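# Move wooden block from bench onto cart floor

## Task

Pick the wooden block up from the bench and lay it flat on the floor of the cart, at the handle end next to the profiles. The drop flap must stay open, and anything already in place must remain so at the end. Finish with both grippers empty, released and withdrawn from the cart, with the robot touching nothing and neither fallen over nor left tilted.

## Robot and tools

ROBOT. A Rainbow Robotics RB-Y1 on a wheeled base: two drive wheels plus two rear casters, no sideways motion. The base is 0.58 m wide and spans 0.10 m ahead of the wheel axle to 0.57 m behind it; turning in place sweeps a 0.58 m radius. On top sits a folding torso (squat, shift, pitch, yaw), a pan/tilt head with head_camera, and two 7-joint arms, each ending in a parallel gripper with a wrist camera (left_wrist_camera, right_wrist_camera) whose housing sticks out sideways and can strike things. Each arm is rated for 3 kg.

FRAMES. All positions are metres. The base frame sits on the floor between the drive wheels: x forward, y left, z up. The printed chest, left_hand and right_hand values are in this frame; a hand point is the middle between its finger pads, fingers pointing along the hand's -z and closing along its x. Printed hand positions can be off, especially when reaching far or loaded. base_odometry is the base frame as it was at scene start, heading in rad (positive left, -3.142 to 3.142); it only counts wheel rotation, so slip reads as travel and bumps can turn the robot unnoticed.

move. One action per call. Movement arguments:
- base: a single velocity command {x_m_s, turn_rad_s, for_s}. x_m_s is forward speed in m/s (0, or magnitude 0.005 to 0.4, negative reverses); turn_rad_s is left-positive yaw rate in rad/s (0, or magnitude 0.02 to 1.509); for_s is how long, 0.1 to 5 s. It is relative motion from wherever the robot is, not a destination. Omitted velocities are 0. Acceleration is 0.4 m/s² (turns 0.5 rad/s²), so the base coasts up to 1 s (turns 3.1 s) afterwards; distance is roughly speed × for_s. If |x_m_s| + 0.27·|turn_rad_s| exceeds 0.4, both are scaled down. The base will not stop on hitting furniture.
- joints: absolute joint targets keyed by name, radians (grippers in metres of pad opening, 0 to 0.1). Ranges: torso_squat_rad 0 to 1.2 (larger lowers a level chest); torso_shift_rad -0.3 to 0.6 (positive hips forward); torso_pitch_rad -0.2 to 1.4 (positive bows forward); torso_yaw_rad -1.5 to 1.5 (positive left; raise both arms outward by at least 0.2 rad first). Torso combos must hold: squat+shift ≤ 1.52; squat−shift+pitch ≤ 1.57; shift+0.5·pitch−0.4·squat ≤ 0.7; shift+0.3·pitch−0.5·squat ≤ 0.39, else it stops part way as off_target. Arm joints: shoulder_pitch ±2.356 (negative swings forward/up); left_shoulder_roll 0 to 3.141, right_shoulder_roll -3.141 to 0 (away from body is outward); shoulder_yaw ±2.094 (positive turns forearm left, both arms); elbow -2.617 to 0.01 (negative bends); forearm_roll ±3.141; wrist_pitch -1.57 to 1.919 (negative tips hand forward when hanging); hand_roll ±2.705. Head: head_pan_rad ±0.523 relative to chest (positive left), head_tilt_rad -0.35 to 1.57 (positive down).
- target: an absolute hand pose {side: "left"/"right", x, y, z in base-frame metres (-3 to 3), quat_wxyz in the same form the hand lines print}. Cannot be combined with base or joints. It is converted once to joint angles, so the hand travels along an arc; break long moves into short hops. Unreachable poses are approached as closely as possible. Status: reached (within 10 mm and 2°), short (with the miss), or refused with a reason.
- min_time_s 0.1 to 8: slowest allowed duration for each arm/head/torso motion.
- contact_limits {left_gripper_m, right_gripper_m}: gripper current cap in mA, 200 to 672.5, persists until changed; lower values reduce grip force.
- cameras: list from head_camera, left_wrist_camera, right_wrist_camera, all; [] for none. blocking: true waits for rest; false returns within about 0.5 s while motion continues.
A call with no action just reports state and images.

Other tools: wait {seconds 0 to 10, cameras}; stop {cameras} brakes everything running; zoom_image {camera, region [x0,y0,x1,y1] pixels, at most 504×504}; read_manual {section: "licences"}; finished_scene {scene: number}, irreversible.

GRASPING. Command an opening at least 0.005 m under the object's width; pads then squeeze about 44 to 55 N and the gripper usually reads off_target, which is fine.

RESULT LINES. move gives done or the worst status word. Per-motion words: done, moving, off_target (resting away from target, maybe still pushing), stopped, short/reached, not_followed (arm-collision check withheld the arm, see "cause:"), time_out, contact_stop (torso only), limit_stop_at_<name> (body guard or built-in limit; own_body_* means nothing is pressing), torque_fault, limit_stop_at_motor_heat. A stop you didn't command cancels the rest of your queued calls. lidar_m lists 12 ranges in 30° sectors counter-clockwise from straight ahead, only at 0.23 m height; "-" is nothing seen. motor_effort shows wheel effort in percent (peak in brackets); at rest beyond about 30 suggests the base is pushing on something. wheel_motors_off = 1 means a stalled wheel cut the drive for 2 s. Joint torque, external torque, wrist force/torque and motor temperature lines are noisy, offset estimates.

AVOID. Arms hitting or squeezing each other (including fingers and camera housings); a gripper closing on the other hand's fingers. Contact torque reaching joint load limits (elbow 33.8, wrist joints 23.5, shoulder 65.8 N m) freezes the robot 10 s. Overheating from holding loads or outstretched arms triggers a 30 to 60 s brake. Heavy loads far forward, or sudden stops while driving forward, can tip the robot; the upper body catching on a table edge while wheels push can topple it. Driving into furniture, dropping the block, releasing it while moving, slamming or hard pushing. At the end, open the gripper, lift clear, and back away so nothing touches the robot.

Each tool is called after "Call:" in YAML: its name, and indented under it one key for each argument.

## Session

Call:
move:
  joints: {"head_tilt_rad": 0.55, "head_pan_rad": 0.5}
  cameras: ["head_camera"]

Call:
move:
  joints: {"head_tilt_rad": 0.55, "head_pan_rad": -0.3}
  cameras: ["head_camera"]

Scene clock: 1.00 s.
Joint torques (N m): left_arm=[-1.56 -0.76 0.68 -0.48 -0.13 -0.55 -0.13] | right_arm=[-3.64 -0.59 -0.78 -1.42 0.04 -0.56 0]
External joint torques (N m): left_arm=[-0.18 -0.9 0.67 0.08 -0.14 -0.13 -0.12] | right_arm=[-0.04 0.53 -0.73 0.22 -0.02 0.03 -0.02]
Motor temperatures (°C): left_arm=[30 28 31 35 34 32 37] | right_arm=[34 30 31 30 35 37 34]
Wrist force (N): left_arm=[-0.1 1.3 -7.8] | right_arm=[-2.6 0.9 -4.7]
Wrist torque (N m): left_arm=[-0.30 0.15 0.11] | right_arm=[-0.08 -0.10 -0.10]
Wrist force, peak (N): left_arm=[0.1 1.6 -7.9] | right_arm=[-2.9 0.8 -5.4]
move: done
base_odometry: x=+0.000 y=+0.000 heading=+0.000
lidar_m: 0.74 1.04 1.57 4.56 1.51 1.06 1.01 1.09 1.44 3.61 1.10 0.79
base_status: not commanded
joint_positions: torso_squat_rad=+0.350 torso_shift_rad=+0.000 torso_pitch_rad=+0.000 torso_yaw_rad=+0.000 left_shoulder_pitch_rad=+0.037 left_shoulder_roll_rad=+0.004 left_shoulder_yaw_rad=-0.043 left_elbow_rad=-0.196 left_forearm_roll_rad=-0.014 left_wrist_pitch_rad=+0.002 left_hand_roll_rad=+0.027 left_gripper_m=+0.099 right_shoulder_pitch_rad=-0.040 right_shoulder_roll_rad=-0.021 right_shoulder_yaw_rad=-0.018 right_elbow_rad=-0.235 right_forearm_roll_rad=+0.049 right_wrist_pitch_rad=-0.014 right_hand_roll_rad=+0.035 right_gripper_m=+0.099 head_pan_rad=+0.500 head_tilt_rad=+0.550
joint_status: all done
wheel_motors_off: 0
motor_effort: left_wheel=+0(1) right_wheel=+0(2)
chest: x=-0.2280 y=+0.0001 z=+1.2475 quat_wxyz=(+1.000, +0.000, +0.000, +0.000) (m; base frame)
left_hand: x=-0.1598 y=+0.2200 z=+0.5653 quat_wxyz=(+0.997, +0.000, -0.079, -0.009) (m; base frame)
right_hand: x=-0.0823 y=-0.2360 z=+0.5770 quat_wxyz=(+0.989, -0.016, -0.142, +0.041) (m; base frame)
pictures: head_camera
camera_calibration:
head_camera: T_world_to_cam=[[0.482147, -0.875531, -0.0312983, 0.143781], [-0.427751, -0.204081, -0.880556, 1.23822], [0.764567, 0.437946, -0.472907, 0.78713], [0, 0, 0, 1]] pos_world=[-0.141487, 0.0338615, 1.46706]

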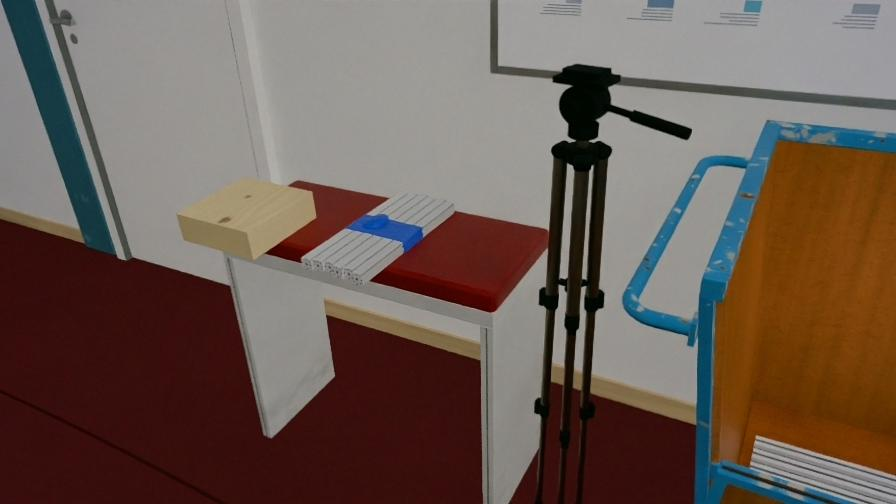

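Scene clock: 2.20 s.
Joint torques (N m): left_arm=[-1.51 -0.97 0.68 -0.42 -0.04 -0.53 0.15] | right_arm=[-3.77 -0.74 -0.77 -1.54 -0.12 -0.59 -0.02]
External joint torques (N m): left_arm=[-0.13 -1.12 0.67 0.14 -0.04 -0.11 0.15] | right_arm=[-0.17 0.38 -0.73 0.09 -0.19 0.01 -0.03]
Motor temperatures (°C): left_arm=[30 28 31 35 34 32 37] | right_arm=[34 30 31 30 35 37 34]
Wrist force (N): left_arm=[-0.5 1.5 -7.3] | right_arm=[-2.5 0.7 -4.5]
Wrist torque (N m): left_arm=[-0.34 0.13 0.08] | right_arm=[-0.05 -0.11 -0.09]
Wrist force, peak (N): left_arm=[-0.7 1.3 -8.3] | right_arm=[-2.9 1.1 -5.5]
move: done
base_odometry: x=+0.000 y=+0.000 heading=+0.000
lidar_m: 0.73 1.02 1.57 4.57 1.52 1.09 1.02 1.07 1.44 3.61 1.09 0.78
base_status: not commanded
joint_positions: torso_squat_rad=+0.350 torso_shift_rad=+0.000 torso_pitch_rad=+0.000 torso_yaw_rad=+0.000 left_shoulder_pitch_rad=+0.037 left_shoulder_roll_rad=+0.004 left_shoulder_yaw_rad=-0.043 left_elbow_rad=-0.196 left_forearm_roll_rad=-0.014 left_wrist_pitch_rad=+0.002 left_hand_roll_rad=+0.027 left_gripper_m=+0.099 right_shoulder_pitch_rad=-0.040 right_shoulder_roll_rad=-0.021 right_shoulder_yaw_rad=-0.018 right_elbow_rad=-0.235 right_forearm_roll_rad=+0.049 right_wrist_pitch_rad=-0.014 right_hand_roll_rad=+0.035 right_gripper_m=+0.099 head_pan_rad=-0.300 head_tilt_rad=+0.550
joint_status: all done
wheel_motors_off: 0
motor_effort: left_wheel=+0(1) right_wheel=+0(2)
chest: x=-0.2280 y=+0.0001 z=+1.2475 quat_wxyz=(+1.000, +0.000, +0.000, +0.000) (m; base frame)
left_hand: x=-0.1598 y=+0.2200 z=+0.5653 quat_wxyz=(+0.997, +0.000, -0.079, -0.009) (m; base frame)
right_hand: x=-0.0823 y=-0.2360 z=+0.5770 quat_wxyz=(+0.989, -0.016, -0.142, +0.041) (m; base frame)
pictures: head_camera
camera_calibration:
head_camera: T_world_to_cam=[[-0.292105, -0.955873, -0.0313232, -0.0156421], [-0.444417, 0.164665, -0.880556, 1.23474], [0.846858, -0.243294, -0.472906, 0.804161], [0, 0, 0, 1]] pos_world=[-0.136838, -0.0226223, 1.46706]

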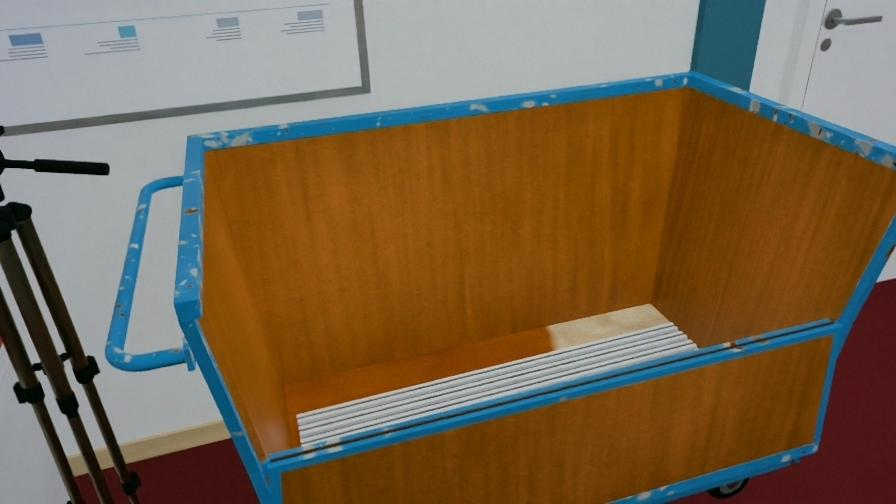

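Call:
move:
  base: {"turn_rad_s": 0.9, "for_s": 1.432}
  joints: {"torso_pitch_rad": 0.45, "torso_squat_rad": 0.05, "torso_shift_rad": 0.1, "head_pan_rad": 0, "head_tilt_rad": 0.6, "left_gripper_m": 0, "right_gripper_m": 0, "left_shoulder_pitch_rad": -0.852, "left_shoulder_roll_rad": 0.349, "left_shoulder_yaw_rad": -0.284, "left_elbow_rad": -1.446, "left_forearm_roll_rad": 0.331, "left_wrist_pitch_rad": 1.58, "left_hand_roll_rad": 0.498, "right_shoulder_pitch_rad": -0.88, "right_shoulder_roll_rad": -0.43, "right_shoulder_yaw_rad": 0.389, "right_elbow_rad": -1.446, "right_forearm_roll_rad": -0.429, "right_wrist_pitch_rad": 1.546, "right_hand_roll_rad": -0.583}
  cameras: []

Call:
move:
  base: {"x_m_s": 0.4, "for_s": 3.15}
  cameras: []

Call:
move:
  base: {"turn_rad_s": -0.9, "for_s": 1.388}
  cameras: ["head_camera"]

Scene clock: 11.13 s.
Joint torques (N m): left_arm=[-14.3 2.67 4.18 -7.71 -0.13 -0.84 -0.04] | right_arm=[-15.18 -5.06 -3.96 -7.89 0.18 -0.2 0.28]
External joint torques (N m): left_arm=[1.86 -1.35 0.12 0.75 0 -0.5 -0.04] | right_arm=[0.8 0.05 0.8 -0.35 -0.22 0.06 0.27]
Motor temperatures (°C): left_arm=[30 28 31 35 34 32 37] | right_arm=[34 30 31 30 35 37 34]
Wrist force (N): left_arm=[-0.6 1.7 -7.4] | right_arm=[-1.9 1.6 -5.1]
Wrist torque (N m): left_arm=[-0.34 0.10 0.03] | right_arm=[-0.17 -0.08 -0.09]
Wrist force, peak (N): left_arm=[-1.3 1.5 -8.8] | right_arm=[-4.9 2.5 -4.3]
move: done
base_odometry: x=+0.000 y=+0.000 heading=+1.027
lidar_m: 1.56 4.90 1.53 1.09 1.02 1.06 1.39 3.47 1.19 0.79 0.74 1.02
base_status: done (sent for 1.43 of 1.43 s)
joint_positions: torso_squat_rad=+0.050 torso_shift_rad=+0.100 torso_pitch_rad=+0.450 torso_yaw_rad=+0.000 left_shoulder_pitch_rad=-0.852 left_shoulder_roll_rad=+0.349 left_shoulder_yaw_rad=-0.284 left_elbow_rad=-1.446 left_forearm_roll_rad=+0.331 left_wrist_pitch_rad=+1.580 left_hand_roll_rad=+0.498 left_gripper_m=+0.000 right_shoulder_pitch_rad=-0.880 right_shoulder_roll_rad=-0.430 right_shoulder_yaw_rad=+0.389 right_elbow_rad=-1.446 right_forearm_roll_rad=-0.429 right_wrist_pitch_rad=+1.546 right_hand_roll_rad=-0.583 right_gripper_m=+0.000 head_pan_rad=+0.000 head_tilt_rad=+0.600
joint_status: all done
wheel_motors_off: 0
motor_effort: left_wheel=-1(32) right_wheel=+16(58)
chest: x=-0.0236 y=+0.0001 z=+1.2547 quat_wxyz=(+0.975, +0.000, +0.223, +0.000) (m; base frame)
left_hand: x=+0.4157 y=+0.1542 z=+0.8698 quat_wxyz=(+0.997, +0.003, -0.075, +0.000) (m; base frame)
right_hand: x=+0.4153 y=-0.1539 z=+0.8695 quat_wxyz=(+0.997, -0.003, -0.075, +0.000) (m; base frame)
pictures: none
No camera images: "cameras" was empty.

Scene clock: 15.67 s.
Joint torques (N m): left_arm=[-14.5 2.98 4.16 -7.71 -0.34 -0.81 0.07] | right_arm=[-16.1 -5.18 -3.71 -7.79 0.4 -0.22 0.15]
External joint torques (N m): left_arm=[1.65 -1.04 0.1 0.75 -0.2 -0.47 0.08] | right_arm=[-0.12 -0.06 1.05 -0.25 0 0.04 0.15]
Motor temperatures (°C): left_arm=[31 28 31 36 34 32 37] | right_arm=[34 30 31 30 35 37 34]
Wrist force (N): left_arm=[-0.5 1.1 -7.8] | right_arm=[-1.6 0.5 -5.0]
Wrist torque (N m): left_arm=[-0.29 0.08 0.11] | right_arm=[-0.07 -0.07 -0.07]
Wrist force, peak (N): left_arm=[0.0 1.2 -8.5] | right_arm=[-2.0 0.7 -5.4]
move: done
base_odometry: x=+0.656 y=+1.084 heading=+1.027
lidar_m: 0.31 2.85 2.57 1.81 1.71 1.77 2.32 1.00 0.57 0.70 0.84 0.30
base_status: done (sent for 3.17 of 3.17 s)
joint_positions: torso_squat_rad=+0.050 torso_shift_rad=+0.100 torso_pitch_rad=+0.450 torso_yaw_rad=+0.000 left_shoulder_pitch_rad=-0.852 left_shoulder_roll_rad=+0.349 left_shoulder_yaw_rad=-0.284 left_elbow_rad=-1.446 left_forearm_roll_rad=+0.331 left_wrist_pitch_rad=+1.580 left_hand_roll_rad=+0.498 left_gripper_m=+0.000 right_shoulder_pitch_rad=-0.880 right_shoulder_roll_rad=-0.430 right_shoulder_yaw_rad=+0.389 right_elbow_rad=-1.446 right_forearm_roll_rad=-0.429 right_wrist_pitch_rad=+1.546 right_hand_roll_rad=-0.583 right_gripper_m=+0.000 head_pan_rad=+0.000 head_tilt_rad=+0.600
joint_status: not commanded
wheel_motors_off: 0
motor_effort: left_wheel=+10(33) right_wheel=-8(45)
chest: x=-0.0236 y=+0.0001 z=+1.2548 quat_wxyz=(+0.975, +0.000, +0.223, +0.000) (m; base frame)
left_hand: x=+0.4156 y=+0.1542 z=+0.8698 quat_wxyz=(+0.997, +0.003, -0.075, +0.000) (m; base frame)
right_hand: x=+0.4152 y=-0.1540 z=+0.8695 quat_wxyz=(+0.997, -0.003, -0.075, +0.000) (m; base frame)
pictures: none
No camera images: "cameras" was empty.

Scene clock: 18.83 s.
Joint torques (N m): left_arm=[-14.94 2.56 3.92 -7.69 -0.22 -0.67 -0.05] | right_arm=[-16.18 -5.52 -4.03 -7.81 0.36 -0.16 0.3]
External joint torques (N m): left_arm=[1.21 -1.46 -0.14 0.77 -0.09 -0.33 -0.04] | right_arm=[-0.2 -0.4 0.73 -0.26 -0.04 0.1 0.29]
Motor temperatures (°C): left_arm=[31 28 31 36 34 32 37] | right_arm=[34 30 31 30 35 37 34]
Wrist force (N): left_arm=[-0.9 1.6 -6.9] | right_arm=[-1.6 1.0 -5.1]
Wrist torque (N m): left_arm=[-0.33 0.02 0.11] | right_arm=[-0.07 -0.01 -0.10]
Wrist force, peak (N): left_arm=[-0.1 1.9 -8.4] | right_arm=[-1.9 1.1 -5.5]
move: done
base_odometry: x=+0.655 y=+1.084 heading=+0.048
lidar_m: 0.84 0.30 1.21 3.54 2.40 1.77 1.71 1.80 2.50 1.03 0.56 0.72
base_status: done (sent for 1.4 of 1.4 s)
joint_positions: torso_squat_rad=+0.050 torso_shift_rad=+0.100 torso_pitch_rad=+0.450 torso_yaw_rad=+0.000 left_shoulder_pitch_rad=-0.852 left_shoulder_roll_rad=+0.349 left_shoulder_yaw_rad=-0.284 left_elbow_rad=-1.446 left_forearm_roll_rad=+0.331 left_wrist_pitch_rad=+1.580 left_hand_roll_rad=+0.498 left_gripper_m=+0.000 right_shoulder_pitch_rad=-0.880 right_shoulder_roll_rad=-0.430 right_shoulder_yaw_rad=+0.389 right_elbow_rad=-1.446 right_forearm_roll_rad=-0.429 right_wrist_pitch_rad=+1.546 right_hand_roll_rad=-0.583 right_gripper_m=+0.000 head_pan_rad=+0.000 head_tilt_rad=+0.600
joint_status: not commanded
wheel_motors_off: 0
motor_effort: left_wheel=+19(34) right_wheel=-3(37)
chest: x=-0.0236 y=+0.0001 z=+1.2548 quat_wxyz=(+0.975, +0.000, +0.223, +0.000) (m; base frame)
left_hand: x=+0.4156 y=+0.1542 z=+0.8698 quat_wxyz=(+0.997, +0.003, -0.075, +0.000) (m; base frame)
right_hand: x=+0.4152 y=-0.1540 z=+0.8695 quat_wxyz=(+0.997, -0.003, -0.075, +0.000) (m; base frame)
pictures: head_camera
camera_calibration:
head_camera: T_world_to_cam=[[-0.0120973, -0.999502, -0.0291606, 0.041688], [-0.837452, 0.0260624, -0.545889, 0.899413], [0.546377, 0.0178168, -0.83735, 1.09319], [0, 0, 0, 1]] pos_world=[0.156424, -0.00125081, 1.40758]

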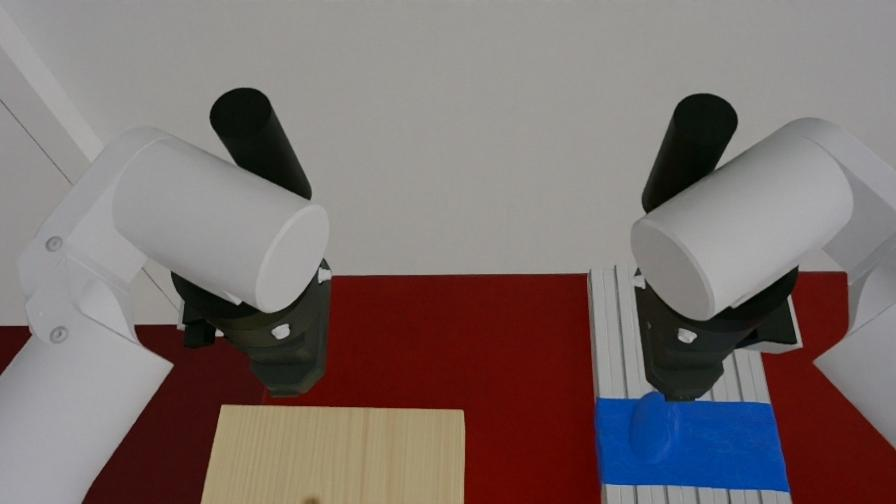

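Call:
move:
  base: {"turn_rad_s": -0.9, "for_s": 1.073}
  cameras: []

Call:
move:
  base: {"x_m_s": -0.3, "for_s": 0.907}
  cameras: []

Call:
move:
  base: {"turn_rad_s": 0.9, "for_s": 1.033}
  cameras: ["head_camera", "left_wrist_camera", "right_wrist_camera"]

Scene clock: 24.30 s.
Joint torques (N m): left_arm=[-15.25 2.89 4.09 -7.62 -0.12 -0.52 -0.03] | right_arm=[-16.31 -5.06 -4.22 -7.77 0.38 -0.07 0.29]
External joint torques (N m): left_arm=[0.9 -1.13 0.03 0.84 0.02 -0.18 -0.02] | right_arm=[-0.33 0.06 0.54 -0.23 -0.02 0.19 0.29]
Motor temperatures (°C): left_arm=[31 28 31 36 34 32 37] | right_arm=[34 30 31 30 35 37 34]
Wrist force (N): left_arm=[0.4 1.7 -7.8] | right_arm=[-1.1 1.1 -5.1]
Wrist torque (N m): left_arm=[-0.32 0.17 0.08] | right_arm=[-0.11 0.03 -0.09]
Wrist force, peak (N): left_arm=[-0.1 1.7 -8.4] | right_arm=[-2.0 0.6 -5.5]
move: done
base_odometry: x=+0.655 y=+1.084 heading=-0.520
lidar_m: 0.68 0.85 0.31 0.32 2.97 2.52 1.81 1.72 1.78 2.38 0.98 0.55
base_status: done (sent for 1.07 of 1.07 s)
joint_positions: torso_squat_rad=+0.050 torso_shift_rad=+0.100 torso_pitch_rad=+0.450 torso_yaw_rad=+0.000 left_shoulder_pitch_rad=-0.852 left_shoulder_roll_rad=+0.349 left_shoulder_yaw_rad=-0.284 left_elbow_rad=-1.446 left_forearm_roll_rad=+0.331 left_wrist_pitch_rad=+1.580 left_hand_roll_rad=+0.498 left_gripper_m=+0.000 right_shoulder_pitch_rad=-0.880 right_shoulder_roll_rad=-0.430 right_shoulder_yaw_rad=+0.389 right_elbow_rad=-1.446 right_forearm_roll_rad=-0.429 right_wrist_pitch_rad=+1.546 right_hand_roll_rad=-0.583 right_gripper_m=+0.000 head_pan_rad=+0.000 head_tilt_rad=+0.600
joint_status: not commanded
wheel_motors_off: 0
motor_effort: left_wheel=+18(33) right_wheel=-2(19)
chest: x=-0.0236 y=+0.0001 z=+1.2548 quat_wxyz=(+0.975, +0.000, +0.223, +0.000) (m; base frame)
left_hand: x=+0.4156 y=+0.1542 z=+0.8697 quat_wxyz=(+0.997, +0.003, -0.075, +0.000) (m; base frame)
right_hand: x=+0.4152 y=-0.1540 z=+0.8695 quat_wxyz=(+0.997, -0.003, -0.075, +0.000) (m; base frame)
pictures: none
No camera images: "cameras" was empty.

Scene clock: 26.40 s.
Joint torques (N m): left_arm=[-15.23 2.6 4.35 -7.7 -0.22 -0.65 -0.06] | right_arm=[-16.25 -5.42 -3.88 -7.83 0.48 -0.23 0.24]
External joint torques (N m): left_arm=[0.93 -1.42 0.29 0.76 -0.08 -0.31 -0.05] | right_arm=[-0.27 -0.3 0.89 -0.29 0.08 0.03 0.23]
Motor temperatures (°C): left_arm=[31 28 31 36 34 32 37] | right_arm=[34 30 31 30 35 37 34]
Wrist force (N): left_arm=[-0.2 1.0 -6.8] | right_arm=[-2.1 1.2 -4.9]
Wrist torque (N m): left_arm=[-0.29 0.10 0.07] | right_arm=[-0.10 -0.07 -0.09]
Wrist force, peak (N): left_arm=[-0.3 1.3 -8.5] | right_arm=[-1.8 0.8 -5.5]
move: done
base_odometry: x=+0.421 y=+1.218 heading=-0.521
lidar_m: 0.89 0.46 1.11 1.47 3.75 2.20 1.58 1.49 1.55 2.07 1.40 0.79
base_status: done (sent for 0.9 of 0.9 s)
joint_positions: torso_squat_rad=+0.050 torso_shift_rad=+0.100 torso_pitch_rad=+0.450 torso_yaw_rad=+0.000 left_shoulder_pitch_rad=-0.852 left_shoulder_roll_rad=+0.349 left_shoulder_yaw_rad=-0.284 left_elbow_rad=-1.446 left_forearm_roll_rad=+0.331 left_wrist_pitch_rad=+1.580 left_hand_roll_rad=+0.498 left_gripper_m=+0.000 right_shoulder_pitch_rad=-0.880 right_shoulder_roll_rad=-0.430 right_shoulder_yaw_rad=+0.389 right_elbow_rad=-1.446 right_forearm_roll_rad=-0.429 right_wrist_pitch_rad=+1.546 right_hand_roll_rad=-0.583 right_gripper_m=+0.000 head_pan_rad=+0.000 head_tilt_rad=+0.600
joint_status: not commanded
wheel_motors_off: 0
motor_effort: left_wheel=-8(27) right_wheel=+9(39)
chest: x=-0.0237 y=+0.0001 z=+1.2548 quat_wxyz=(+0.975, +0.000, +0.223, +0.000) (m; base frame)
left_hand: x=+0.4156 y=+0.1542 z=+0.8698 quat_wxyz=(+0.997, +0.003, -0.075, +0.000) (m; base frame)
right_hand: x=+0.4152 y=-0.1540 z=+0.8695 quat_wxyz=(+0.997, -0.003, -0.075, +0.000) (m; base frame)
pictures: none
No camera images: "cameras" was empty.

Scene clock: 28.83 s.
Joint torques (N m): left_arm=[-15.1 2.89 4.07 -7.76 -0.23 -0.59 -0.07] | right_arm=[-16.71 -5.26 -3.81 -8.02 0.38 -0.28 0.3]
External joint torques (N m): left_arm=[1.05 -1.12 0.01 0.7 -0.1 -0.25 -0.06] | right_arm=[-0.73 -0.14 0.96 -0.48 -0.03 -0.02 0.29]
Motor temperatures (°C): left_arm=[31 28 31 36 34 32 37] | right_arm=[34 30 31 30 35 37 34]
Wrist force (N): left_arm=[-0.1 1.2 -7.9] | right_arm=[-1.8 0.5 -4.7]
Wrist torque (N m): left_arm=[-0.30 0.14 0.06] | right_arm=[-0.06 -0.06 -0.10]
Wrist force, peak (N): left_arm=[-0.6 1.4 -8.1] | right_arm=[-2.3 0.7 -5.6]
move: done
base_odometry: x=+0.421 y=+1.218 heading=+0.012
lidar_m: 0.46 1.12 1.50 3.91 2.16 1.55 1.48 1.55 2.09 1.29 0.78 0.90
base_status: done (sent for 1.03 of 1.03 s)
joint_positions: torso_squat_rad=+0.050 torso_shift_rad=+0.100 torso_pitch_rad=+0.450 torso_yaw_rad=+0.000 left_shoulder_pitch_rad=-0.852 left_shoulder_roll_rad=+0.349 left_shoulder_yaw_rad=-0.284 left_elbow_rad=-1.446 left_forearm_roll_rad=+0.331 left_wrist_pitch_rad=+1.580 left_hand_roll_rad=+0.498 left_gripper_m=+0.000 right_shoulder_pitch_rad=-0.880 right_shoulder_roll_rad=-0.430 right_shoulder_yaw_rad=+0.389 right_elbow_rad=-1.446 right_forearm_roll_rad=-0.429 right_wrist_pitch_rad=+1.546 right_hand_roll_rad=-0.583 right_gripper_m=+0.000 head_pan_rad=+0.000 head_tilt_rad=+0.600
joint_status: not commanded
wheel_motors_off: 0
motor_effort: left_wheel=-2(27) right_wheel=+18(38)
chest: x=-0.0237 y=+0.0001 z=+1.2548 quat_wxyz=(+0.975, +0.000, +0.223, +0.000) (m; base frame)
left_hand: x=+0.4156 y=+0.1542 z=+0.8698 quat_wxyz=(+0.997, +0.003, -0.075, +0.000) (m; base frame)
right_hand: x=+0.4152 y=-0.1540 z=+0.8695 quat_wxyz=(+0.997, -0.003, -0.075, +0.000) (m; base frame)
pictures: head_camera, left_wrist_camera, right_wrist_camera
camera_calibration:
head_camera: T_world_to_cam=[[-0.0120933, -0.999501, -0.0291636, 0.0416903], [-0.837377, 0.0260631, -0.546005, 0.899479], [0.546493, 0.0178179, -0.837274, 1.09312], [0, 0, 0, 1]] pos_world=[0.156324, -0.00125081, 1.40758]
left_wrist_camera: T_world_to_cam=[[0.989553, 0.026269, 0.141755, -0.539157], [-0.0412349, -0.890611, 0.452893, -0.210431], [0.138145, -0.454006, -0.880224, 0.850675], [0, 0, 0, 1]] pos_world=[0.40733, 0.212963, 0.920515]
right_wrist_camera: T_world_to_cam=[[-0.984089, -0.0303114, -0.175071, 0.554939], [-0.11383, 0.864125, 0.490235, -0.218895], [0.136423, 0.502364, -0.853826, 0.835337], [0, 0, 0, 1]] pos_world=[0.407233, -0.213669, 0.917696]

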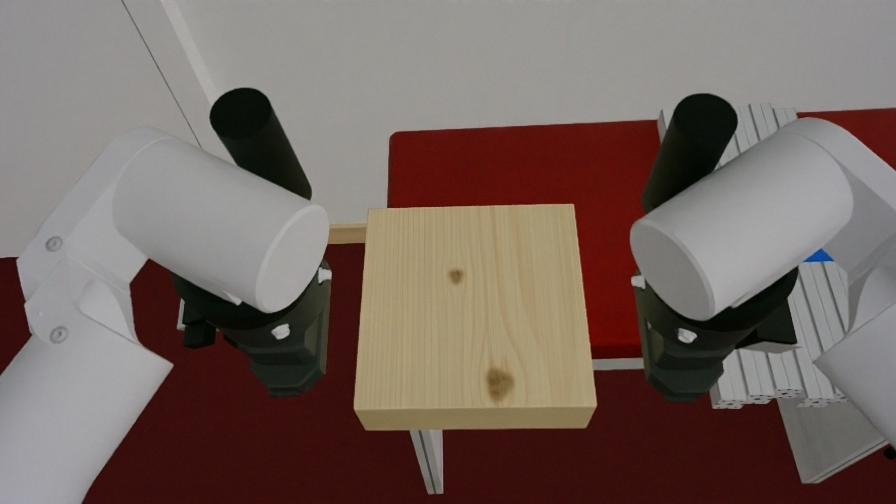

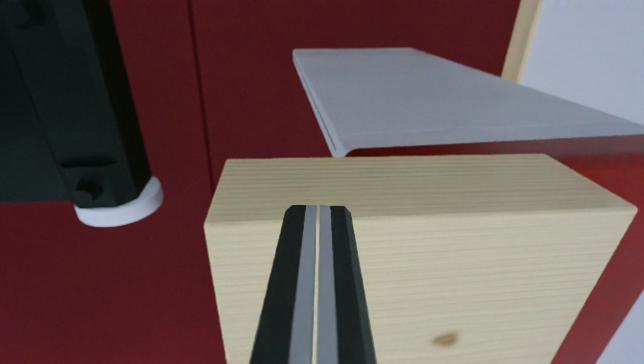

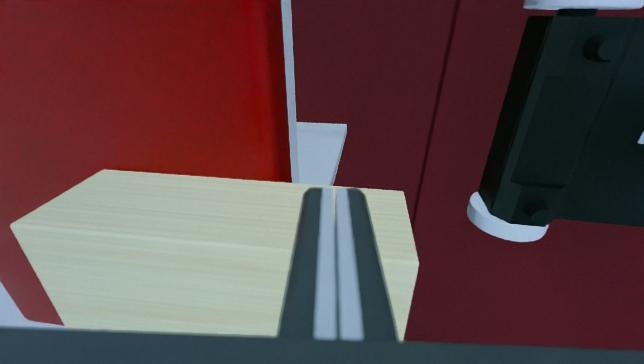

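Call:
move:
  base: {"x_m_s": 0.2, "for_s": 0.48}
  cameras: []

Call:
move:
  joints: {"torso_pitch_rad": 0.6}
  min_time_s: 1
  cameras: ["head_camera", "left_wrist_camera", "right_wrist_camera"]

Scene clock: 32.97 s.
Joint torques (N m): left_arm=[-15.02 2.83 4.31 -7.91 -0.17 -0.65 -0.01] | right_arm=[-16.19 -5.33 -4.1 -7.86 0.5 -0.23 0.3]
External joint torques (N m): left_arm=[1.13 -1.18 0.25 0.55 -0.03 -0.31 0] | right_arm=[-0.22 -0.21 0.66 -0.32 0.09 0.03 0.29]
Motor temperatures (°C): left_arm=[31 28 31 36 34 32 37] | right_arm=[34 30 31 31 35 37 34]
Wrist force (N): left_arm=[-0.2 0.4 -7.5] | right_arm=[-1.8 0.9 -4.8]
Wrist torque (N m): left_arm=[-0.22 0.14 0.09] | right_arm=[-0.09 -0.05 -0.10]
Wrist force, peak (N): left_arm=[-0.4 1.4 -8.3] | right_arm=[-1.5 1.1 -5.5]
move: done
base_odometry: x=+0.508 y=+1.219 heading=+0.012
lidar_m: 0.37 1.02 1.36 3.61 2.28 1.64 1.56 1.63 2.19 1.14 0.76 0.90
base_status: done (sent for 0.47 of 0.47 s)
joint_positions: torso_squat_rad=+0.050 torso_shift_rad=+0.100 torso_pitch_rad=+0.450 torso_yaw_rad=+0.000 left_shoulder_pitch_rad=-0.852 left_shoulder_roll_rad=+0.349 left_shoulder_yaw_rad=-0.284 left_elbow_rad=-1.446 left_forearm_roll_rad=+0.331 left_wrist_pitch_rad=+1.580 left_hand_roll_rad=+0.498 left_gripper_m=+0.000 right_shoulder_pitch_rad=-0.880 right_shoulder_roll_rad=-0.430 right_shoulder_yaw_rad=+0.389 right_elbow_rad=-1.446 right_forearm_roll_rad=-0.429 right_wrist_pitch_rad=+1.546 right_hand_roll_rad=-0.583 right_gripper_m=+0.000 head_pan_rad=+0.000 head_tilt_rad=+0.600
joint_status: not commanded
wheel_motors_off: 0
motor_effort: left_wheel=+2(33) right_wheel=-1(44)
chest: x=-0.0235 y=+0.0001 z=+1.2547 quat_wxyz=(+0.975, +0.000, +0.223, +0.000) (m; base frame)
left_hand: x=+0.4156 y=+0.1542 z=+0.8697 quat_wxyz=(+0.997, +0.003, -0.075, +0.000) (m; base frame)
right_hand: x=+0.4153 y=-0.1540 z=+0.8694 quat_wxyz=(+0.997, -0.003, -0.075, +0.000) (m; base frame)
pictures: none
No camera images: "cameras" was empty.

Scene clock: 34.30 s.
Joint torques (N m): left_arm=[-12.55 2 3.48 -7.77 -0.04 -0.27 -0.1] | right_arm=[-13.57 -4.23 -3.24 -8.05 0.15 0 0.27]
External joint torques (N m): left_arm=[0.97 -1.27 0.12 0.59 -0.05 -0.19 -0.1] | right_arm=[-0.23 0.18 0.8 -0.55 -0.1 0.02 0.27]
Motor temperatures (°C): left_arm=[31 28 31 36 34 32 37] | right_arm=[34 30 31 31 35 37 34]
Wrist force (N): left_arm=[1.1 1.3 -7.8] | right_arm=[-0.6 0.9 -5.1]
Wrist torque (N m): left_arm=[-0.31 0.22 0.14] | right_arm=[-0.07 0.02 -0.09]
Wrist force, peak (N): left_arm=[0.6 1.4 -8.4] | right_arm=[-1.2 0.8 -5.8]
move: done
base_odometry: x=+0.508 y=+1.219 heading=+0.012
lidar_m: 0.38 1.03 1.36 3.61 2.28 1.64 1.57 1.64 2.20 1.15 0.75 0.90
base_status: not commanded
joint_positions: torso_squat_rad=+0.050 torso_shift_rad=+0.100 torso_pitch_rad=+0.600 torso_yaw_rad=+0.000 left_shoulder_pitch_rad=-0.852 left_shoulder_roll_rad=+0.349 left_shoulder_yaw_rad=-0.284 left_elbow_rad=-1.446 left_forearm_roll_rad=+0.331 left_wrist_pitch_rad=+1.580 left_hand_roll_rad=+0.498 left_gripper_m=+0.000 right_shoulder_pitch_rad=-0.880 right_shoulder_roll_rad=-0.430 right_shoulder_yaw_rad=+0.389 right_elbow_rad=-1.446 right_forearm_roll_rad=-0.429 right_wrist_pitch_rad=+1.546 right_hand_roll_rad=-0.583 right_gripper_m=+0.000 head_pan_rad=+0.000 head_tilt_rad=+0.600
joint_status: all done
wheel_motors_off: 0
motor_effort: left_wheel=+2(4) right_wheel=-2(4)
chest: x=+0.0165 y=+0.0001 z=+1.2315 quat_wxyz=(+0.955, +0.000, +0.296, +0.000) (m; base frame)
left_hand: x=+0.3932 y=+0.1542 z=+0.7852 quat_wxyz=(+1.000, +0.003, +0.000, +0.000) (m; base frame)
right_hand: x=+0.3928 y=-0.1540 z=+0.7850 quat_wxyz=(+1.000, -0.003, +0.000, +0.001) (m; base frame)
pictures: head_camera, left_wrist_camera, right_wrist_camera
camera_calibration:
head_camera: T_world_to_cam=[[-0.0163194, -0.999502, -0.0270263, 0.0389349], [-0.909624, 0.026063, -0.414615, 0.759804], [0.415113, 0.0178175, -0.909596, 1.1429], [0, 0, 0, 1]] pos_world=[0.217339, -0.00125081, 1.35565]
left_wrist_camera: T_world_to_cam=[[0.999626, 0.0262336, -0.00775091, -0.391577], [0.0268925, -0.890596, 0.453999, -0.200727], [0.00500708, -0.454037, -0.890969, 0.840146], [0, 0, 0, 1]] pos_world=[0.392621, 0.212963, 0.836639]
right_wrist_camera: T_world_to_cam=[[-0.999204, -0.0302945, -0.0259544, 0.407012], [-0.0392322, 0.86411, 0.501772, -0.218326], [0.00722648, 0.502391, -0.86461, 0.825366], [0, 0, 0, 1]] pos_world=[0.392159, -0.213669, 0.833733]

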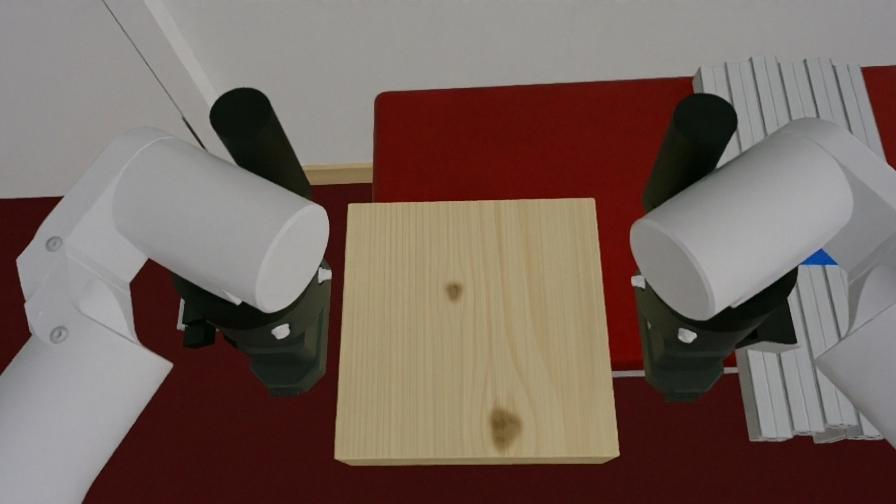

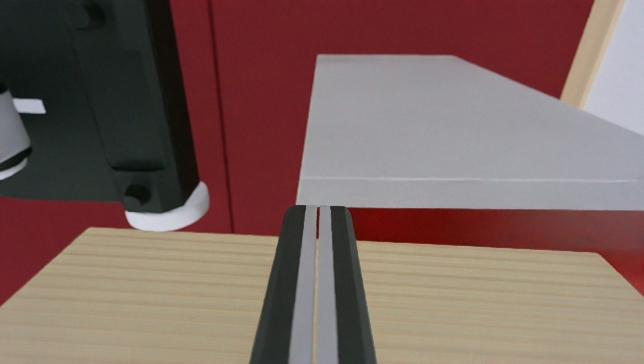

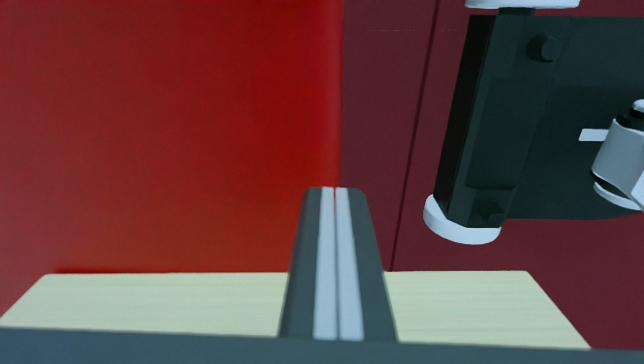

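Call:
move:
  base: {"x_m_s": 0.08, "for_s": 0.2}
  cameras: []

Call:
move:
  joints: {"left_shoulder_pitch_rad": -0.898, "left_shoulder_roll_rad": 0.282, "left_shoulder_yaw_rad": -0.324, "left_elbow_rad": -1.398, "left_forearm_roll_rad": 0.294, "left_wrist_pitch_rad": 1.58, "left_hand_roll_rad": 0.55, "right_shoulder_pitch_rad": -0.929, "right_shoulder_roll_rad": -0.358, "right_shoulder_yaw_rad": 0.4266, "right_elbow_rad": -1.398, "right_forearm_roll_rad": -0.3935, "right_wrist_pitch_rad": 1.552, "right_hand_roll_rad": -0.632}
  min_time_s: 1.5
  cameras: ["head_camera", "left_wrist_camera", "right_wrist_camera"]

Scene clock: 38.83 s.
Joint torques (N m): left_arm=[-12.35 1.94 3.72 -7.84 -0.08 -0.23 0] | right_arm=[-13.44 -4.34 -3.31 -7.7 0.15 0.16 0.25]
External joint torques (N m): left_arm=[1.16 -1.33 0.36 0.51 -0.08 -0.15 0] | right_arm=[-0.1 0.08 0.72 -0.2 -0.09 0.18 0.25]
Motor temperatures (°C): left_arm=[31 28 31 36 34 32 37] | right_arm=[34 30 31 31 35 37 34]
Wrist force (N): left_arm=[1.1 1.1 -8.0] | right_arm=[-0.8 0.9 -5.2]
Wrist torque (N m): left_arm=[-0.28 0.22 0.09] | right_arm=[-0.06 0.01 -0.09]
Wrist force, peak (N): left_arm=[0.8 0.9 -8.8] | right_arm=[-0.7 0.9 -5.8]
move: done
base_odometry: x=+0.524 y=+1.219 heading=+0.013
lidar_m: 0.36 0.37 1.35 3.56 2.30 1.65 1.58 1.66 2.22 1.14 0.74 0.90
base_status: done (sent for 0.2 of 0.2 s)
joint_positions: torso_squat_rad=+0.050 torso_shift_rad=+0.100 torso_pitch_rad=+0.600 torso_yaw_rad=+0.000 left_shoulder_pitch_rad=-0.852 left_shoulder_roll_rad=+0.349 left_shoulder_yaw_rad=-0.284 left_elbow_rad=-1.446 left_forearm_roll_rad=+0.331 left_wrist_pitch_rad=+1.580 left_hand_roll_rad=+0.498 left_gripper_m=+0.000 right_shoulder_pitch_rad=-0.880 right_shoulder_roll_rad=-0.430 right_shoulder_yaw_rad=+0.389 right_elbow_rad=-1.446 right_forearm_roll_rad=-0.429 right_wrist_pitch_rad=+1.546 right_hand_roll_rad=-0.583 right_gripper_m=+0.000 head_pan_rad=+0.000 head_tilt_rad=+0.600
joint_status: not commanded
wheel_motors_off: 0
motor_effort: left_wheel=-1(32) right_wheel=-5(18)
chest: x=+0.0166 y=+0.0001 z=+1.2315 quat_wxyz=(+0.955, +0.000, +0.296, +0.000) (m; base frame)
left_hand: x=+0.3933 y=+0.1542 z=+0.7851 quat_wxyz=(+1.000, +0.003, +0.000, +0.000) (m; base frame)
right_hand: x=+0.3929 y=-0.1540 z=+0.7849 quat_wxyz=(+1.000, -0.003, +0.000, +0.001) (m; base frame)
pictures: none
No camera images: "cameras" was empty.

Scene clock: 40.63 s.
Joint torques (N m): left_arm=[-20.67 -26.58 -7.15 -14.43 10.16 -7.24 0.39] | right_arm=[-23.18 24.04 3.09 -16.18 -7.05 -6.11 -0.28]
External joint torques (N m): left_arm=[-6.57 -28.48 -10.1 -5.99 10.15 -7.17 0.39] | right_arm=[-9.19 27.07 6.72 -8.56 -7.3 -6.11 -0.28]
Motor temperatures (°C): left_arm=[31 28 31 36 34 32 37] | right_arm=[34 30 31 31 35 37 34]
Wrist force (N): left_arm=[-0.6 55.3 6.3] | right_arm=[-3.7 -43.6 2.8]
Wrist torque (N m): left_arm=[-0.84 0.29 -0.08] | right_arm=[0.66 0.02 -0.01]
Wrist force, peak (N): left_arm=[-1.6 56.2 5.5] | right_arm=[-3.8 -45.1 2.8]
move: done
base_odometry: x=+0.524 y=+1.219 heading=+0.013
lidar_m: 0.35 0.37 1.34 3.56 2.31 1.66 1.58 1.66 2.20 1.15 0.74 0.89
base_status: not commanded
joint_positions: torso_squat_rad=+0.050 torso_shift_rad=+0.100 torso_pitch_rad=+0.599 torso_yaw_rad=+0.000 left_shoulder_pitch_rad=-0.896 left_shoulder_roll_rad=+0.289 left_shoulder_yaw_rad=-0.321 left_elbow_rad=-1.396 left_forearm_roll_rad=+0.291 left_wrist_pitch_rad=+1.582 left_hand_roll_rad=+0.550 left_gripper_m=+0.000 right_shoulder_pitch_rad=-0.927 right_shoulder_roll_rad=-0.365 right_shoulder_yaw_rad=+0.425 right_elbow_rad=-1.396 right_forearm_roll_rad=-0.392 right_wrist_pitch_rad=+1.554 right_hand_roll_rad=-0.632 right_gripper_m=+0.000 head_pan_rad=+0.000 head_tilt_rad=+0.600
joint_status: all done
wheel_motors_off: 0
motor_effort: left_wheel=+2(3) right_wheel=-3(4)
chest: x=+0.0161 y=+0.0001 z=+1.2317 quat_wxyz=(+0.955, +0.000, +0.295, +0.000) (m; base frame)
left_hand: x=+0.3931 y=+0.1238 z=+0.7842 quat_wxyz=(+1.000, +0.005, +0.001, +0.003) (m; base frame)
right_hand: x=+0.3927 y=-0.1229 z=+0.7842 quat_wxyz=(+1.000, -0.005, +0.002, -0.002) (m; base frame)
pictures: head_camera, left_wrist_camera, right_wrist_camera
camera_calibration:
head_camera: T_world_to_cam=[[-0.0162063, -0.999504, -0.0269969, 0.0389701], [-0.909346, 0.0259599, -0.415229, 0.760241], [0.415724, 0.0178202, -0.909316, 1.14286], [0, 0, 0, 1]] pos_world=[0.216839, -0.00115113, 1.35595]
left_wrist_camera: T_world_to_cam=[[0.999416, 0.0324413, -0.0107106, -0.389062], [0.0337907, -0.89247, 0.44984, -0.226498], [0.00503449, -0.449939, -0.893045, 0.826515], [0, 0, 0, 1]] pos_world=[0.392327, 0.182361, 0.835836]
right_wrist_camera: T_world_to_cam=[[-0.999439, -0.0254487, -0.0217839, 0.405126], [-0.0329231, 0.866262, 0.498504, -0.244499], [0.00618433, 0.498941, -0.866614, 0.810675], [0, 0, 0, 1]] pos_world=[0.391836, -0.182369, 0.833251]

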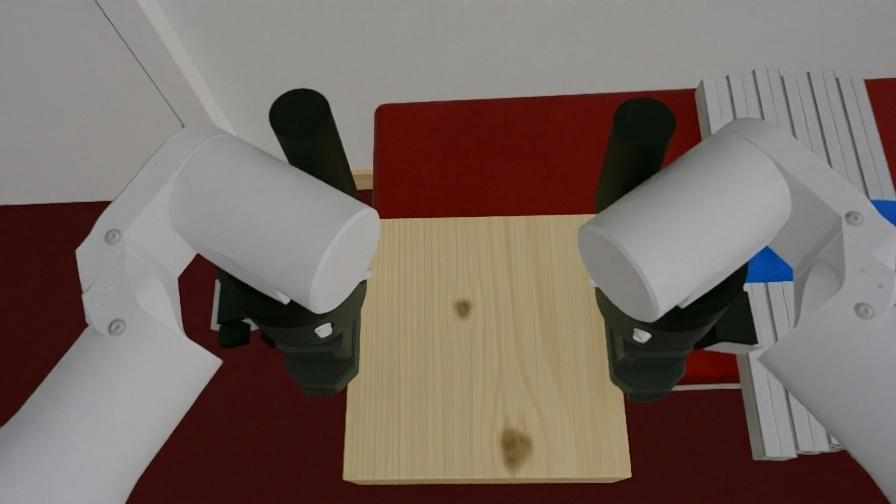

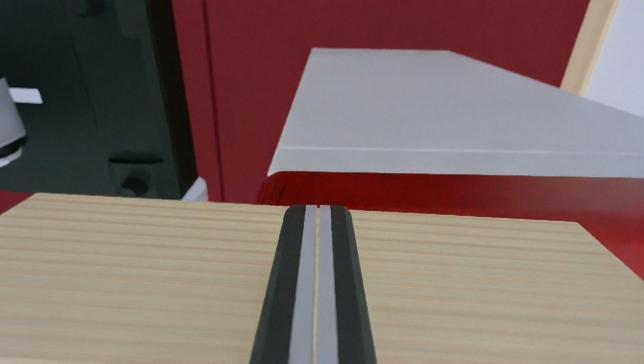

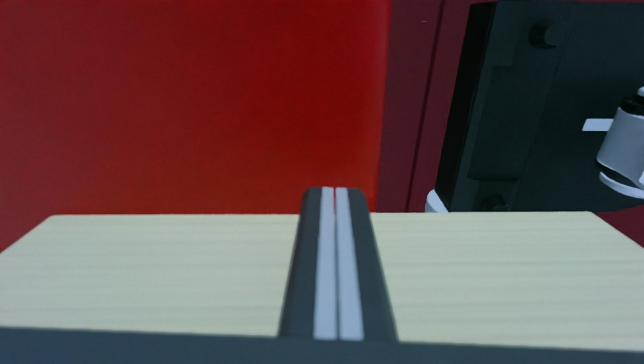

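Call:
move:
  joints: {"torso_pitch_rad": 0.45, "left_shoulder_pitch_rad": -0.9, "left_shoulder_roll_rad": 0.279, "left_shoulder_yaw_rad": -0.326, "left_elbow_rad": -1.3955, "left_forearm_roll_rad": 0.2925, "left_wrist_pitch_rad": 1.58, "left_hand_roll_rad": 0.555, "right_shoulder_pitch_rad": -0.9315, "right_shoulder_roll_rad": -0.3545, "right_shoulder_yaw_rad": 0.4285, "right_elbow_rad": -1.3955, "right_forearm_roll_rad": -0.392, "right_wrist_pitch_rad": 1.5526, "right_hand_roll_rad": -0.6345}
  min_time_s: 1.5
  cameras: ["head_camera", "right_wrist_camera"]

Scene clock: 47.60 s.
Joint torques (N m): left_arm=[-29.31 -26.45 -4.48 -19.97 10.39 -6.86 0.37] | right_arm=[-33.66 28.55 1.64 -23.21 -8.73 -7.04 -0.36]
External joint torques (N m): left_arm=[-12.67 -29.13 -8.14 -11.42 10.54 -6.55 0.38] | right_arm=[-17.14 32.35 6.01 -15.57 -9.14 -6.81 -0.37]
Motor temperatures (°C): left_arm=[31 28 31 36 35 33 37] | right_arm=[34 30 31 31 36 37 34]
Wrist force (N): left_arm=[0.7 52.8 -18.6] | right_arm=[-3.4 -50.6 -18.5]
Wrist torque (N m): left_arm=[-0.40 0.15 -0.03] | right_arm=[0.47 -0.04 -0.03]
Wrist force, peak (N): left_arm=[0.5 53.6 -18.9] | right_arm=[-2.5 -51.1 -18.2]
move: done
base_odometry: x=+0.524 y=+1.219 heading=+0.013
lidar_m: 0.34 0.37 1.34 3.56 2.29 1.66 1.59 1.66 2.22 1.14 0.74 0.90
base_status: not commanded
joint_positions: torso_squat_rad=+0.050 torso_shift_rad=+0.100 torso_pitch_rad=+0.451 torso_yaw_rad=+0.000 left_shoulder_pitch_rad=-0.897 left_shoulder_roll_rad=+0.286 left_shoulder_yaw_rad=-0.324 left_elbow_rad=-1.393 left_forearm_roll_rad=+0.290 left_wrist_pitch_rad=+1.582 left_hand_roll_rad=+0.555 left_gripper_m=+0.000 right_shoulder_pitch_rad=-0.927 right_shoulder_roll_rad=-0.363 right_shoulder_yaw_rad=+0.427 right_elbow_rad=-1.392 right_forearm_roll_rad=-0.390 right_wrist_pitch_rad=+1.554 right_hand_roll_rad=-0.634 right_gripper_m=+0.000 head_pan_rad=+0.000 head_tilt_rad=+0.600
joint_status: all done
wheel_motors_off: 0
motor_effort: left_wheel=+2(4) right_wheel=-1(4)
chest: x=-0.0232 y=+0.0001 z=+1.2546 quat_wxyz=(+0.975, +0.000, +0.224, +0.000) (m; base frame)
left_hand: x=+0.4148 y=+0.1228 z=+0.8667 quat_wxyz=(+0.997, +0.006, -0.072, +0.005) (m; base frame)
right_hand: x=+0.4145 y=-0.1228 z=+0.8666 quat_wxyz=(+0.997, -0.006, -0.070, -0.003) (m; base frame)
pictures: head_camera, right_wrist_camera
camera_calibration:
head_camera: T_world_to_cam=[[-0.0120353, -0.999504, -0.0290981, 0.0416885], [-0.837938, 0.0259604, -0.545148, 0.898784], [0.545633, 0.0178214, -0.837835, 1.09341], [0, 0, 0, 1]] pos_world=[0.157025, -0.00115113, 1.40728]
right_wrist_camera: T_world_to_cam=[[-0.9858, -0.0240654, -0.166188, 0.548528], [-0.103124, 0.867828, 0.486046, -0.244901], [0.132526, 0.496282, -0.857987, 0.821731], [0, 0, 0, 1]] pos_world=[0.406584, -0.182078, 0.915226]

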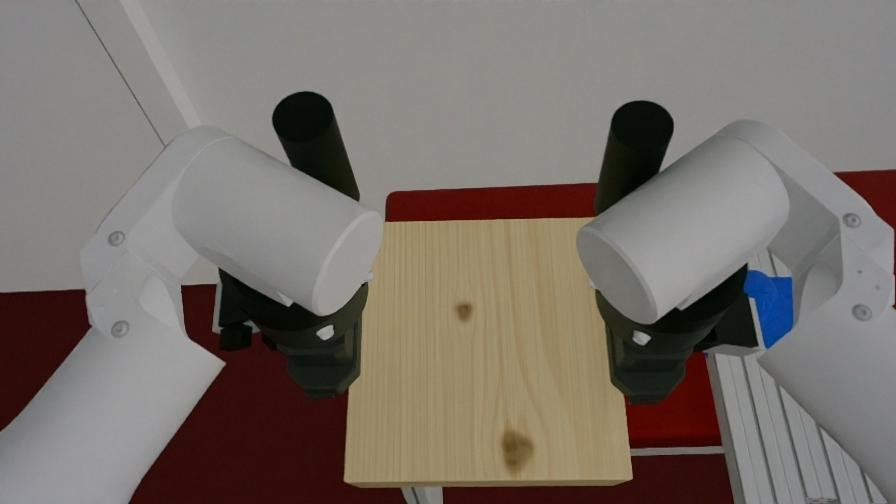

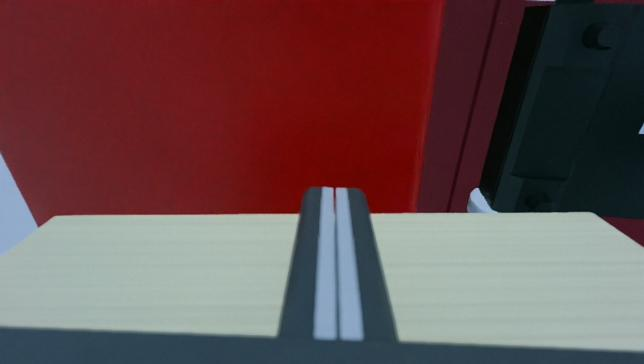

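Call:
move:
  base: {"x_m_s": -0.35, "for_s": 1.43}
  cameras: []

Call:
move:
  base: {"turn_rad_s": -0.85, "for_s": 1.864}
  cameras: []

Call:
move:
  base: {"x_m_s": 0.38, "for_s": 3.8}
  cameras: []

Call:
move:
  base: {"turn_rad_s": 0.85, "for_s": 1.87}
  cameras: ["head_camera", "right_wrist_camera"]

Scene clock: 51.40 s.
Joint torques (N m): left_arm=[-28.99 -25.93 -4.22 -20.49 10.63 -7.24 0.46] | right_arm=[-32.67 28.28 1.1 -23.74 -8.83 -7.32 -0.37]
External joint torques (N m): left_arm=[-12.35 -28.62 -7.88 -11.94 10.78 -6.93 0.47] | right_arm=[-16.14 32.08 5.47 -16.09 -9.25 -7.09 -0.37]
Motor temperatures (°C): left_arm=[31 28 31 36 35 33 37] | right_arm=[35 30 31 32 36 38 34]
Wrist force (N): left_arm=[0.7 53.7 -18.5] | right_arm=[-2.7 -51.2 -18.0]
Wrist torque (N m): left_arm=[-0.41 0.05 -0.07] | right_arm=[0.46 -0.02 0.07]
Wrist force, peak (N): left_arm=[0.3 54.3 -19.9] | right_arm=[-3.3 -51.6 -18.8]
move: done
base_odometry: x=+0.022 y=+1.213 heading=+0.013
lidar_m: 0.86 1.50 2.01 4.37 1.58 1.14 1.07 1.14 1.53 3.98 1.34 1.09
base_status: done (sent for 1.43 of 1.43 s)
joint_positions: torso_squat_rad=+0.050 torso_shift_rad=+0.100 torso_pitch_rad=+0.451 torso_yaw_rad=+0.000 left_shoulder_pitch_rad=-0.897 left_shoulder_roll_rad=+0.286 left_shoulder_yaw_rad=-0.324 left_elbow_rad=-1.392 left_forearm_roll_rad=+0.290 left_wrist_pitch_rad=+1.582 left_hand_roll_rad=+0.555 left_gripper_m=+0.000 right_shoulder_pitch_rad=-0.928 right_shoulder_roll_rad=-0.362 right_shoulder_yaw_rad=+0.427 right_elbow_rad=-1.392 right_forearm_roll_rad=-0.390 right_wrist_pitch_rad=+1.554 right_hand_roll_rad=-0.634 right_gripper_m=+0.000 head_pan_rad=+0.000 head_tilt_rad=+0.600
joint_status: not commanded
wheel_motors_off: 0
motor_effort: left_wheel=+6(44) right_wheel=-7(26)
chest: x=-0.0232 y=+0.0001 z=+1.2546 quat_wxyz=(+0.975, +0.000, +0.223, +0.000) (m; base frame)
left_hand: x=+0.4148 y=+0.1227 z=+0.8667 quat_wxyz=(+0.997, +0.006, -0.072, +0.005) (m; base frame)
right_hand: x=+0.4146 y=-0.1227 z=+0.8667 quat_wxyz=(+0.997, -0.006, -0.071, -0.003) (m; base frame)
pictures: none
No camera images: "cameras" was empty.

Scene clock: 55.30 s.
Joint torques (N m): left_arm=[-29.33 -26.25 -4.03 -20.39 10.64 -7.21 0.36] | right_arm=[-32.5 28.22 0.92 -23.5 -8.92 -7.32 -0.3]
External joint torques (N m): left_arm=[-12.69 -28.94 -7.69 -11.84 10.79 -6.9 0.37] | right_arm=[-15.97 32.02 5.28 -15.85 -9.34 -7.09 -0.3]
Motor temperatures (°C): left_arm=[31 29 31 37 36 33 37] | right_arm=[35 31 31 32 37 38 34]
Wrist force (N): left_arm=[1.2 54.0 -18.2] | right_arm=[-3.3 -50.7 -18.0]
Wrist torque (N m): left_arm=[-0.34 0.17 -0.06] | right_arm=[0.41 -0.06 0.04]
Wrist force, peak (N): left_arm=[0.9 54.8 -19.4] | right_arm=[-3.6 -51.9 -18.9]
move: done
base_odometry: x=+0.022 y=+1.213 heading=-1.573
lidar_m: 3.63 1.33 1.09 0.87 1.50 2.00 4.38 1.65 1.15 1.09 1.12 1.47
base_status: done (sent for 1.87 of 1.87 s)
joint_positions: torso_squat_rad=+0.050 torso_shift_rad=+0.100 torso_pitch_rad=+0.451 torso_yaw_rad=+0.000 left_shoulder_pitch_rad=-0.897 left_shoulder_roll_rad=+0.286 left_shoulder_yaw_rad=-0.324 left_elbow_rad=-1.392 left_forearm_roll_rad=+0.290 left_wrist_pitch_rad=+1.582 left_hand_roll_rad=+0.555 left_gripper_m=+0.000 right_shoulder_pitch_rad=-0.928 right_shoulder_roll_rad=-0.362 right_shoulder_yaw_rad=+0.427 right_elbow_rad=-1.392 right_forearm_roll_rad=-0.390 right_wrist_pitch_rad=+1.554 right_hand_roll_rad=-0.634 right_gripper_m=+0.000 head_pan_rad=+0.000 head_tilt_rad=+0.600
joint_status: not commanded
wheel_motors_off: 0
motor_effort: left_wheel=+17(39) right_wheel=-3(26)
chest: x=-0.0232 y=+0.0001 z=+1.2546 quat_wxyz=(+0.975, +0.000, +0.223, +0.000) (m; base frame)
left_hand: x=+0.4149 y=+0.1227 z=+0.8667 quat_wxyz=(+0.997, +0.006, -0.072, +0.005) (m; base frame)
right_hand: x=+0.4146 y=-0.1227 z=+0.8667 quat_wxyz=(+0.997, -0.006, -0.071, -0.003) (m; base frame)
pictures: none
No camera images: "cameras" was empty.

Scene clock: 60.33 s.
Joint torques (N m): left_arm=[-28.24 -26.26 -3.94 -20.44 10.72 -7.21 0.51] | right_arm=[-32.23 27.76 1.09 -23.63 -9.1 -7.23 -0.34]
External joint torques (N m): left_arm=[-11.6 -28.94 -7.6 -11.89 10.87 -6.9 0.52] | right_arm=[-15.7 31.55 5.45 -15.98 -9.51 -7 -0.35]
Motor temperatures (°C): left_arm=[32 29 31 37 36 33 37] | right_arm=[35 31 31 33 37 38 34]
Wrist force (N): left_arm=[1.0 54.4 -18.7] | right_arm=[-2.9 -51.1 -18.1]
Wrist torque (N m): left_arm=[-0.43 0.14 -0.13] | right_arm=[0.44 -0.03 0.09]
Wrist force, peak (N): left_arm=[1.2 54.6 -19.4] | right_arm=[-3.3 -52.3 -19.3]
move: done
base_odometry: x=+0.019 y=-0.231 heading=-1.573
lidar_m: 3.37 1.15 0.80 0.76 0.79 1.77 4.87 1.53 1.08 1.03 1.04 1.38
base_status: done (sent for 3.8 of 3.8 s)
joint_positions: torso_squat_rad=+0.050 torso_shift_rad=+0.100 torso_pitch_rad=+0.451 torso_yaw_rad=+0.000 left_shoulder_pitch_rad=-0.897 left_shoulder_roll_rad=+0.286 left_shoulder_yaw_rad=-0.324 left_elbow_rad=-1.392 left_forearm_roll_rad=+0.290 left_wrist_pitch_rad=+1.582 left_hand_roll_rad=+0.555 left_gripper_m=+0.000 right_shoulder_pitch_rad=-0.928 right_shoulder_roll_rad=-0.362 right_shoulder_yaw_rad=+0.427 right_elbow_rad=-1.392 right_forearm_roll_rad=-0.390 right_wrist_pitch_rad=+1.554 right_hand_roll_rad=-0.634 right_gripper_m=+0.000 head_pan_rad=+0.000 head_tilt_rad=+0.600
joint_status: not commanded
wheel_motors_off: 0
motor_effort: left_wheel=+0(45) right_wheel=-1(33)
chest: x=-0.0231 y=+0.0001 z=+1.2546 quat_wxyz=(+0.975, +0.000, +0.224, +0.000) (m; base frame)
left_hand: x=+0.4150 y=+0.1226 z=+0.8666 quat_wxyz=(+0.997, +0.006, -0.072, +0.004) (m; base frame)
right_hand: x=+0.4147 y=-0.1227 z=+0.8666 quat_wxyz=(+0.997, -0.006, -0.070, -0.003) (m; base frame)
pictures: none
No camera images: "cameras" was empty.

Scene clock: 64.23 s.
Joint torques (N m): left_arm=[-28.18 -26.19 -3.91 -20.47 10.8 -7.24 0.4] | right_arm=[-32 27.94 0.63 -23.85 -9 -7.34 -0.44]
External joint torques (N m): left_arm=[-11.54 -28.87 -7.57 -11.92 10.95 -6.93 0.41] | right_arm=[-15.48 31.73 4.99 -16.2 -9.41 -7.11 -0.45]
Motor temperatures (°C): left_arm=[32 29 31 37 36 34 37] | right_arm=[35 31 31 33 38 38 34]
Wrist force (N): left_arm=[1.2 54.0 -18.1] | right_arm=[-3.1 -51.7 -17.9]
Wrist torque (N m): left_arm=[-0.41 0.19 -0.12] | right_arm=[0.44 -0.07 0.09]
Wrist force, peak (N): left_arm=[1.4 54.7 -19.7] | right_arm=[-4.0 -52.3 -18.3]
move: done
base_odometry: x=+0.019 y=-0.231 heading=+0.013
lidar_m: 0.76 0.79 1.76 4.31 1.47 1.06 1.01 1.06 1.42 3.67 1.11 0.79
base_status: done (sent for 1.87 of 1.87 s)
joint_positions: torso_squat_rad=+0.050 torso_shift_rad=+0.100 torso_pitch_rad=+0.451 torso_yaw_rad=+0.000 left_shoulder_pitch_rad=-0.897 left_shoulder_roll_rad=+0.286 left_shoulder_yaw_rad=-0.324 left_elbow_rad=-1.392 left_forearm_roll_rad=+0.290 left_wrist_pitch_rad=+1.582 left_hand_roll_rad=+0.555 left_gripper_m=+0.000 right_shoulder_pitch_rad=-0.928 right_shoulder_roll_rad=-0.362 right_shoulder_yaw_rad=+0.427 right_elbow_rad=-1.392 right_forearm_roll_rad=-0.390 right_wrist_pitch_rad=+1.554 right_hand_roll_rad=-0.634 right_gripper_m=+0.000 head_pan_rad=+0.000 head_tilt_rad=+0.600
joint_status: not commanded
wheel_motors_off: 0
motor_effort: left_wheel=-1(38) right_wheel=+17(36)
chest: x=-0.0231 y=+0.0001 z=+1.2546 quat_wxyz=(+0.975, +0.000, +0.224, +0.000) (m; base frame)
left_hand: x=+0.4149 y=+0.1226 z=+0.8666 quat_wxyz=(+0.997, +0.006, -0.072, +0.004) (m; base frame)
right_hand: x=+0.4146 y=-0.1227 z=+0.8666 quat_wxyz=(+0.997, -0.006, -0.070, -0.003) (m; base frame)
pictures: head_camera, right_wrist_camera
camera_calibration:
head_camera: T_world_to_cam=[[-0.0120403, -0.999504, -0.0290962, 0.0415849], [-0.837967, 0.0259626, -0.545103, 0.898757], [0.545588, 0.0178184, -0.837864, 1.09332], [0, 0, 0, 1]] pos_world=[0.157125, -0.00125112, 1.40718]
right_wrist_camera: T_world_to_cam=[[-0.985783, -0.0242455, -0.166267, 0.54866], [-0.103311, 0.867847, 0.485971, -0.244742], [0.132512, 0.496239, -0.858014, 0.82174], [0, 0, 0, 1]] pos_world=[0.406684, -0.182078, 0.915226]

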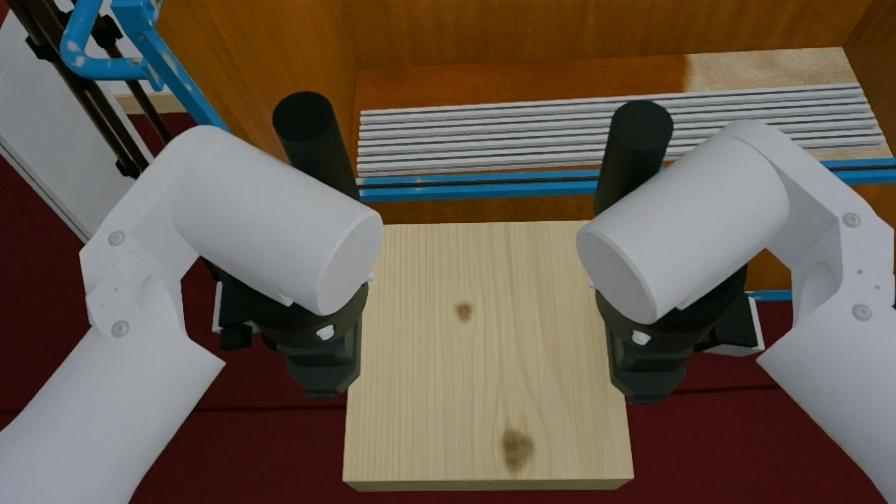

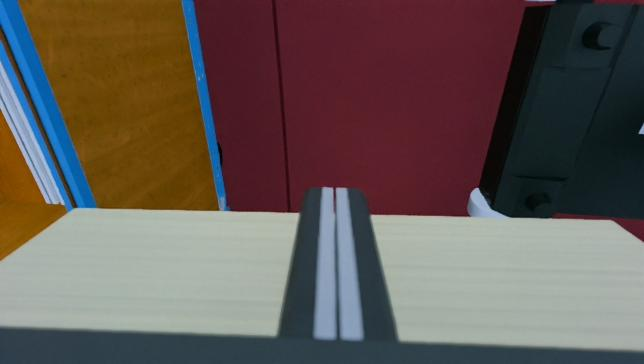

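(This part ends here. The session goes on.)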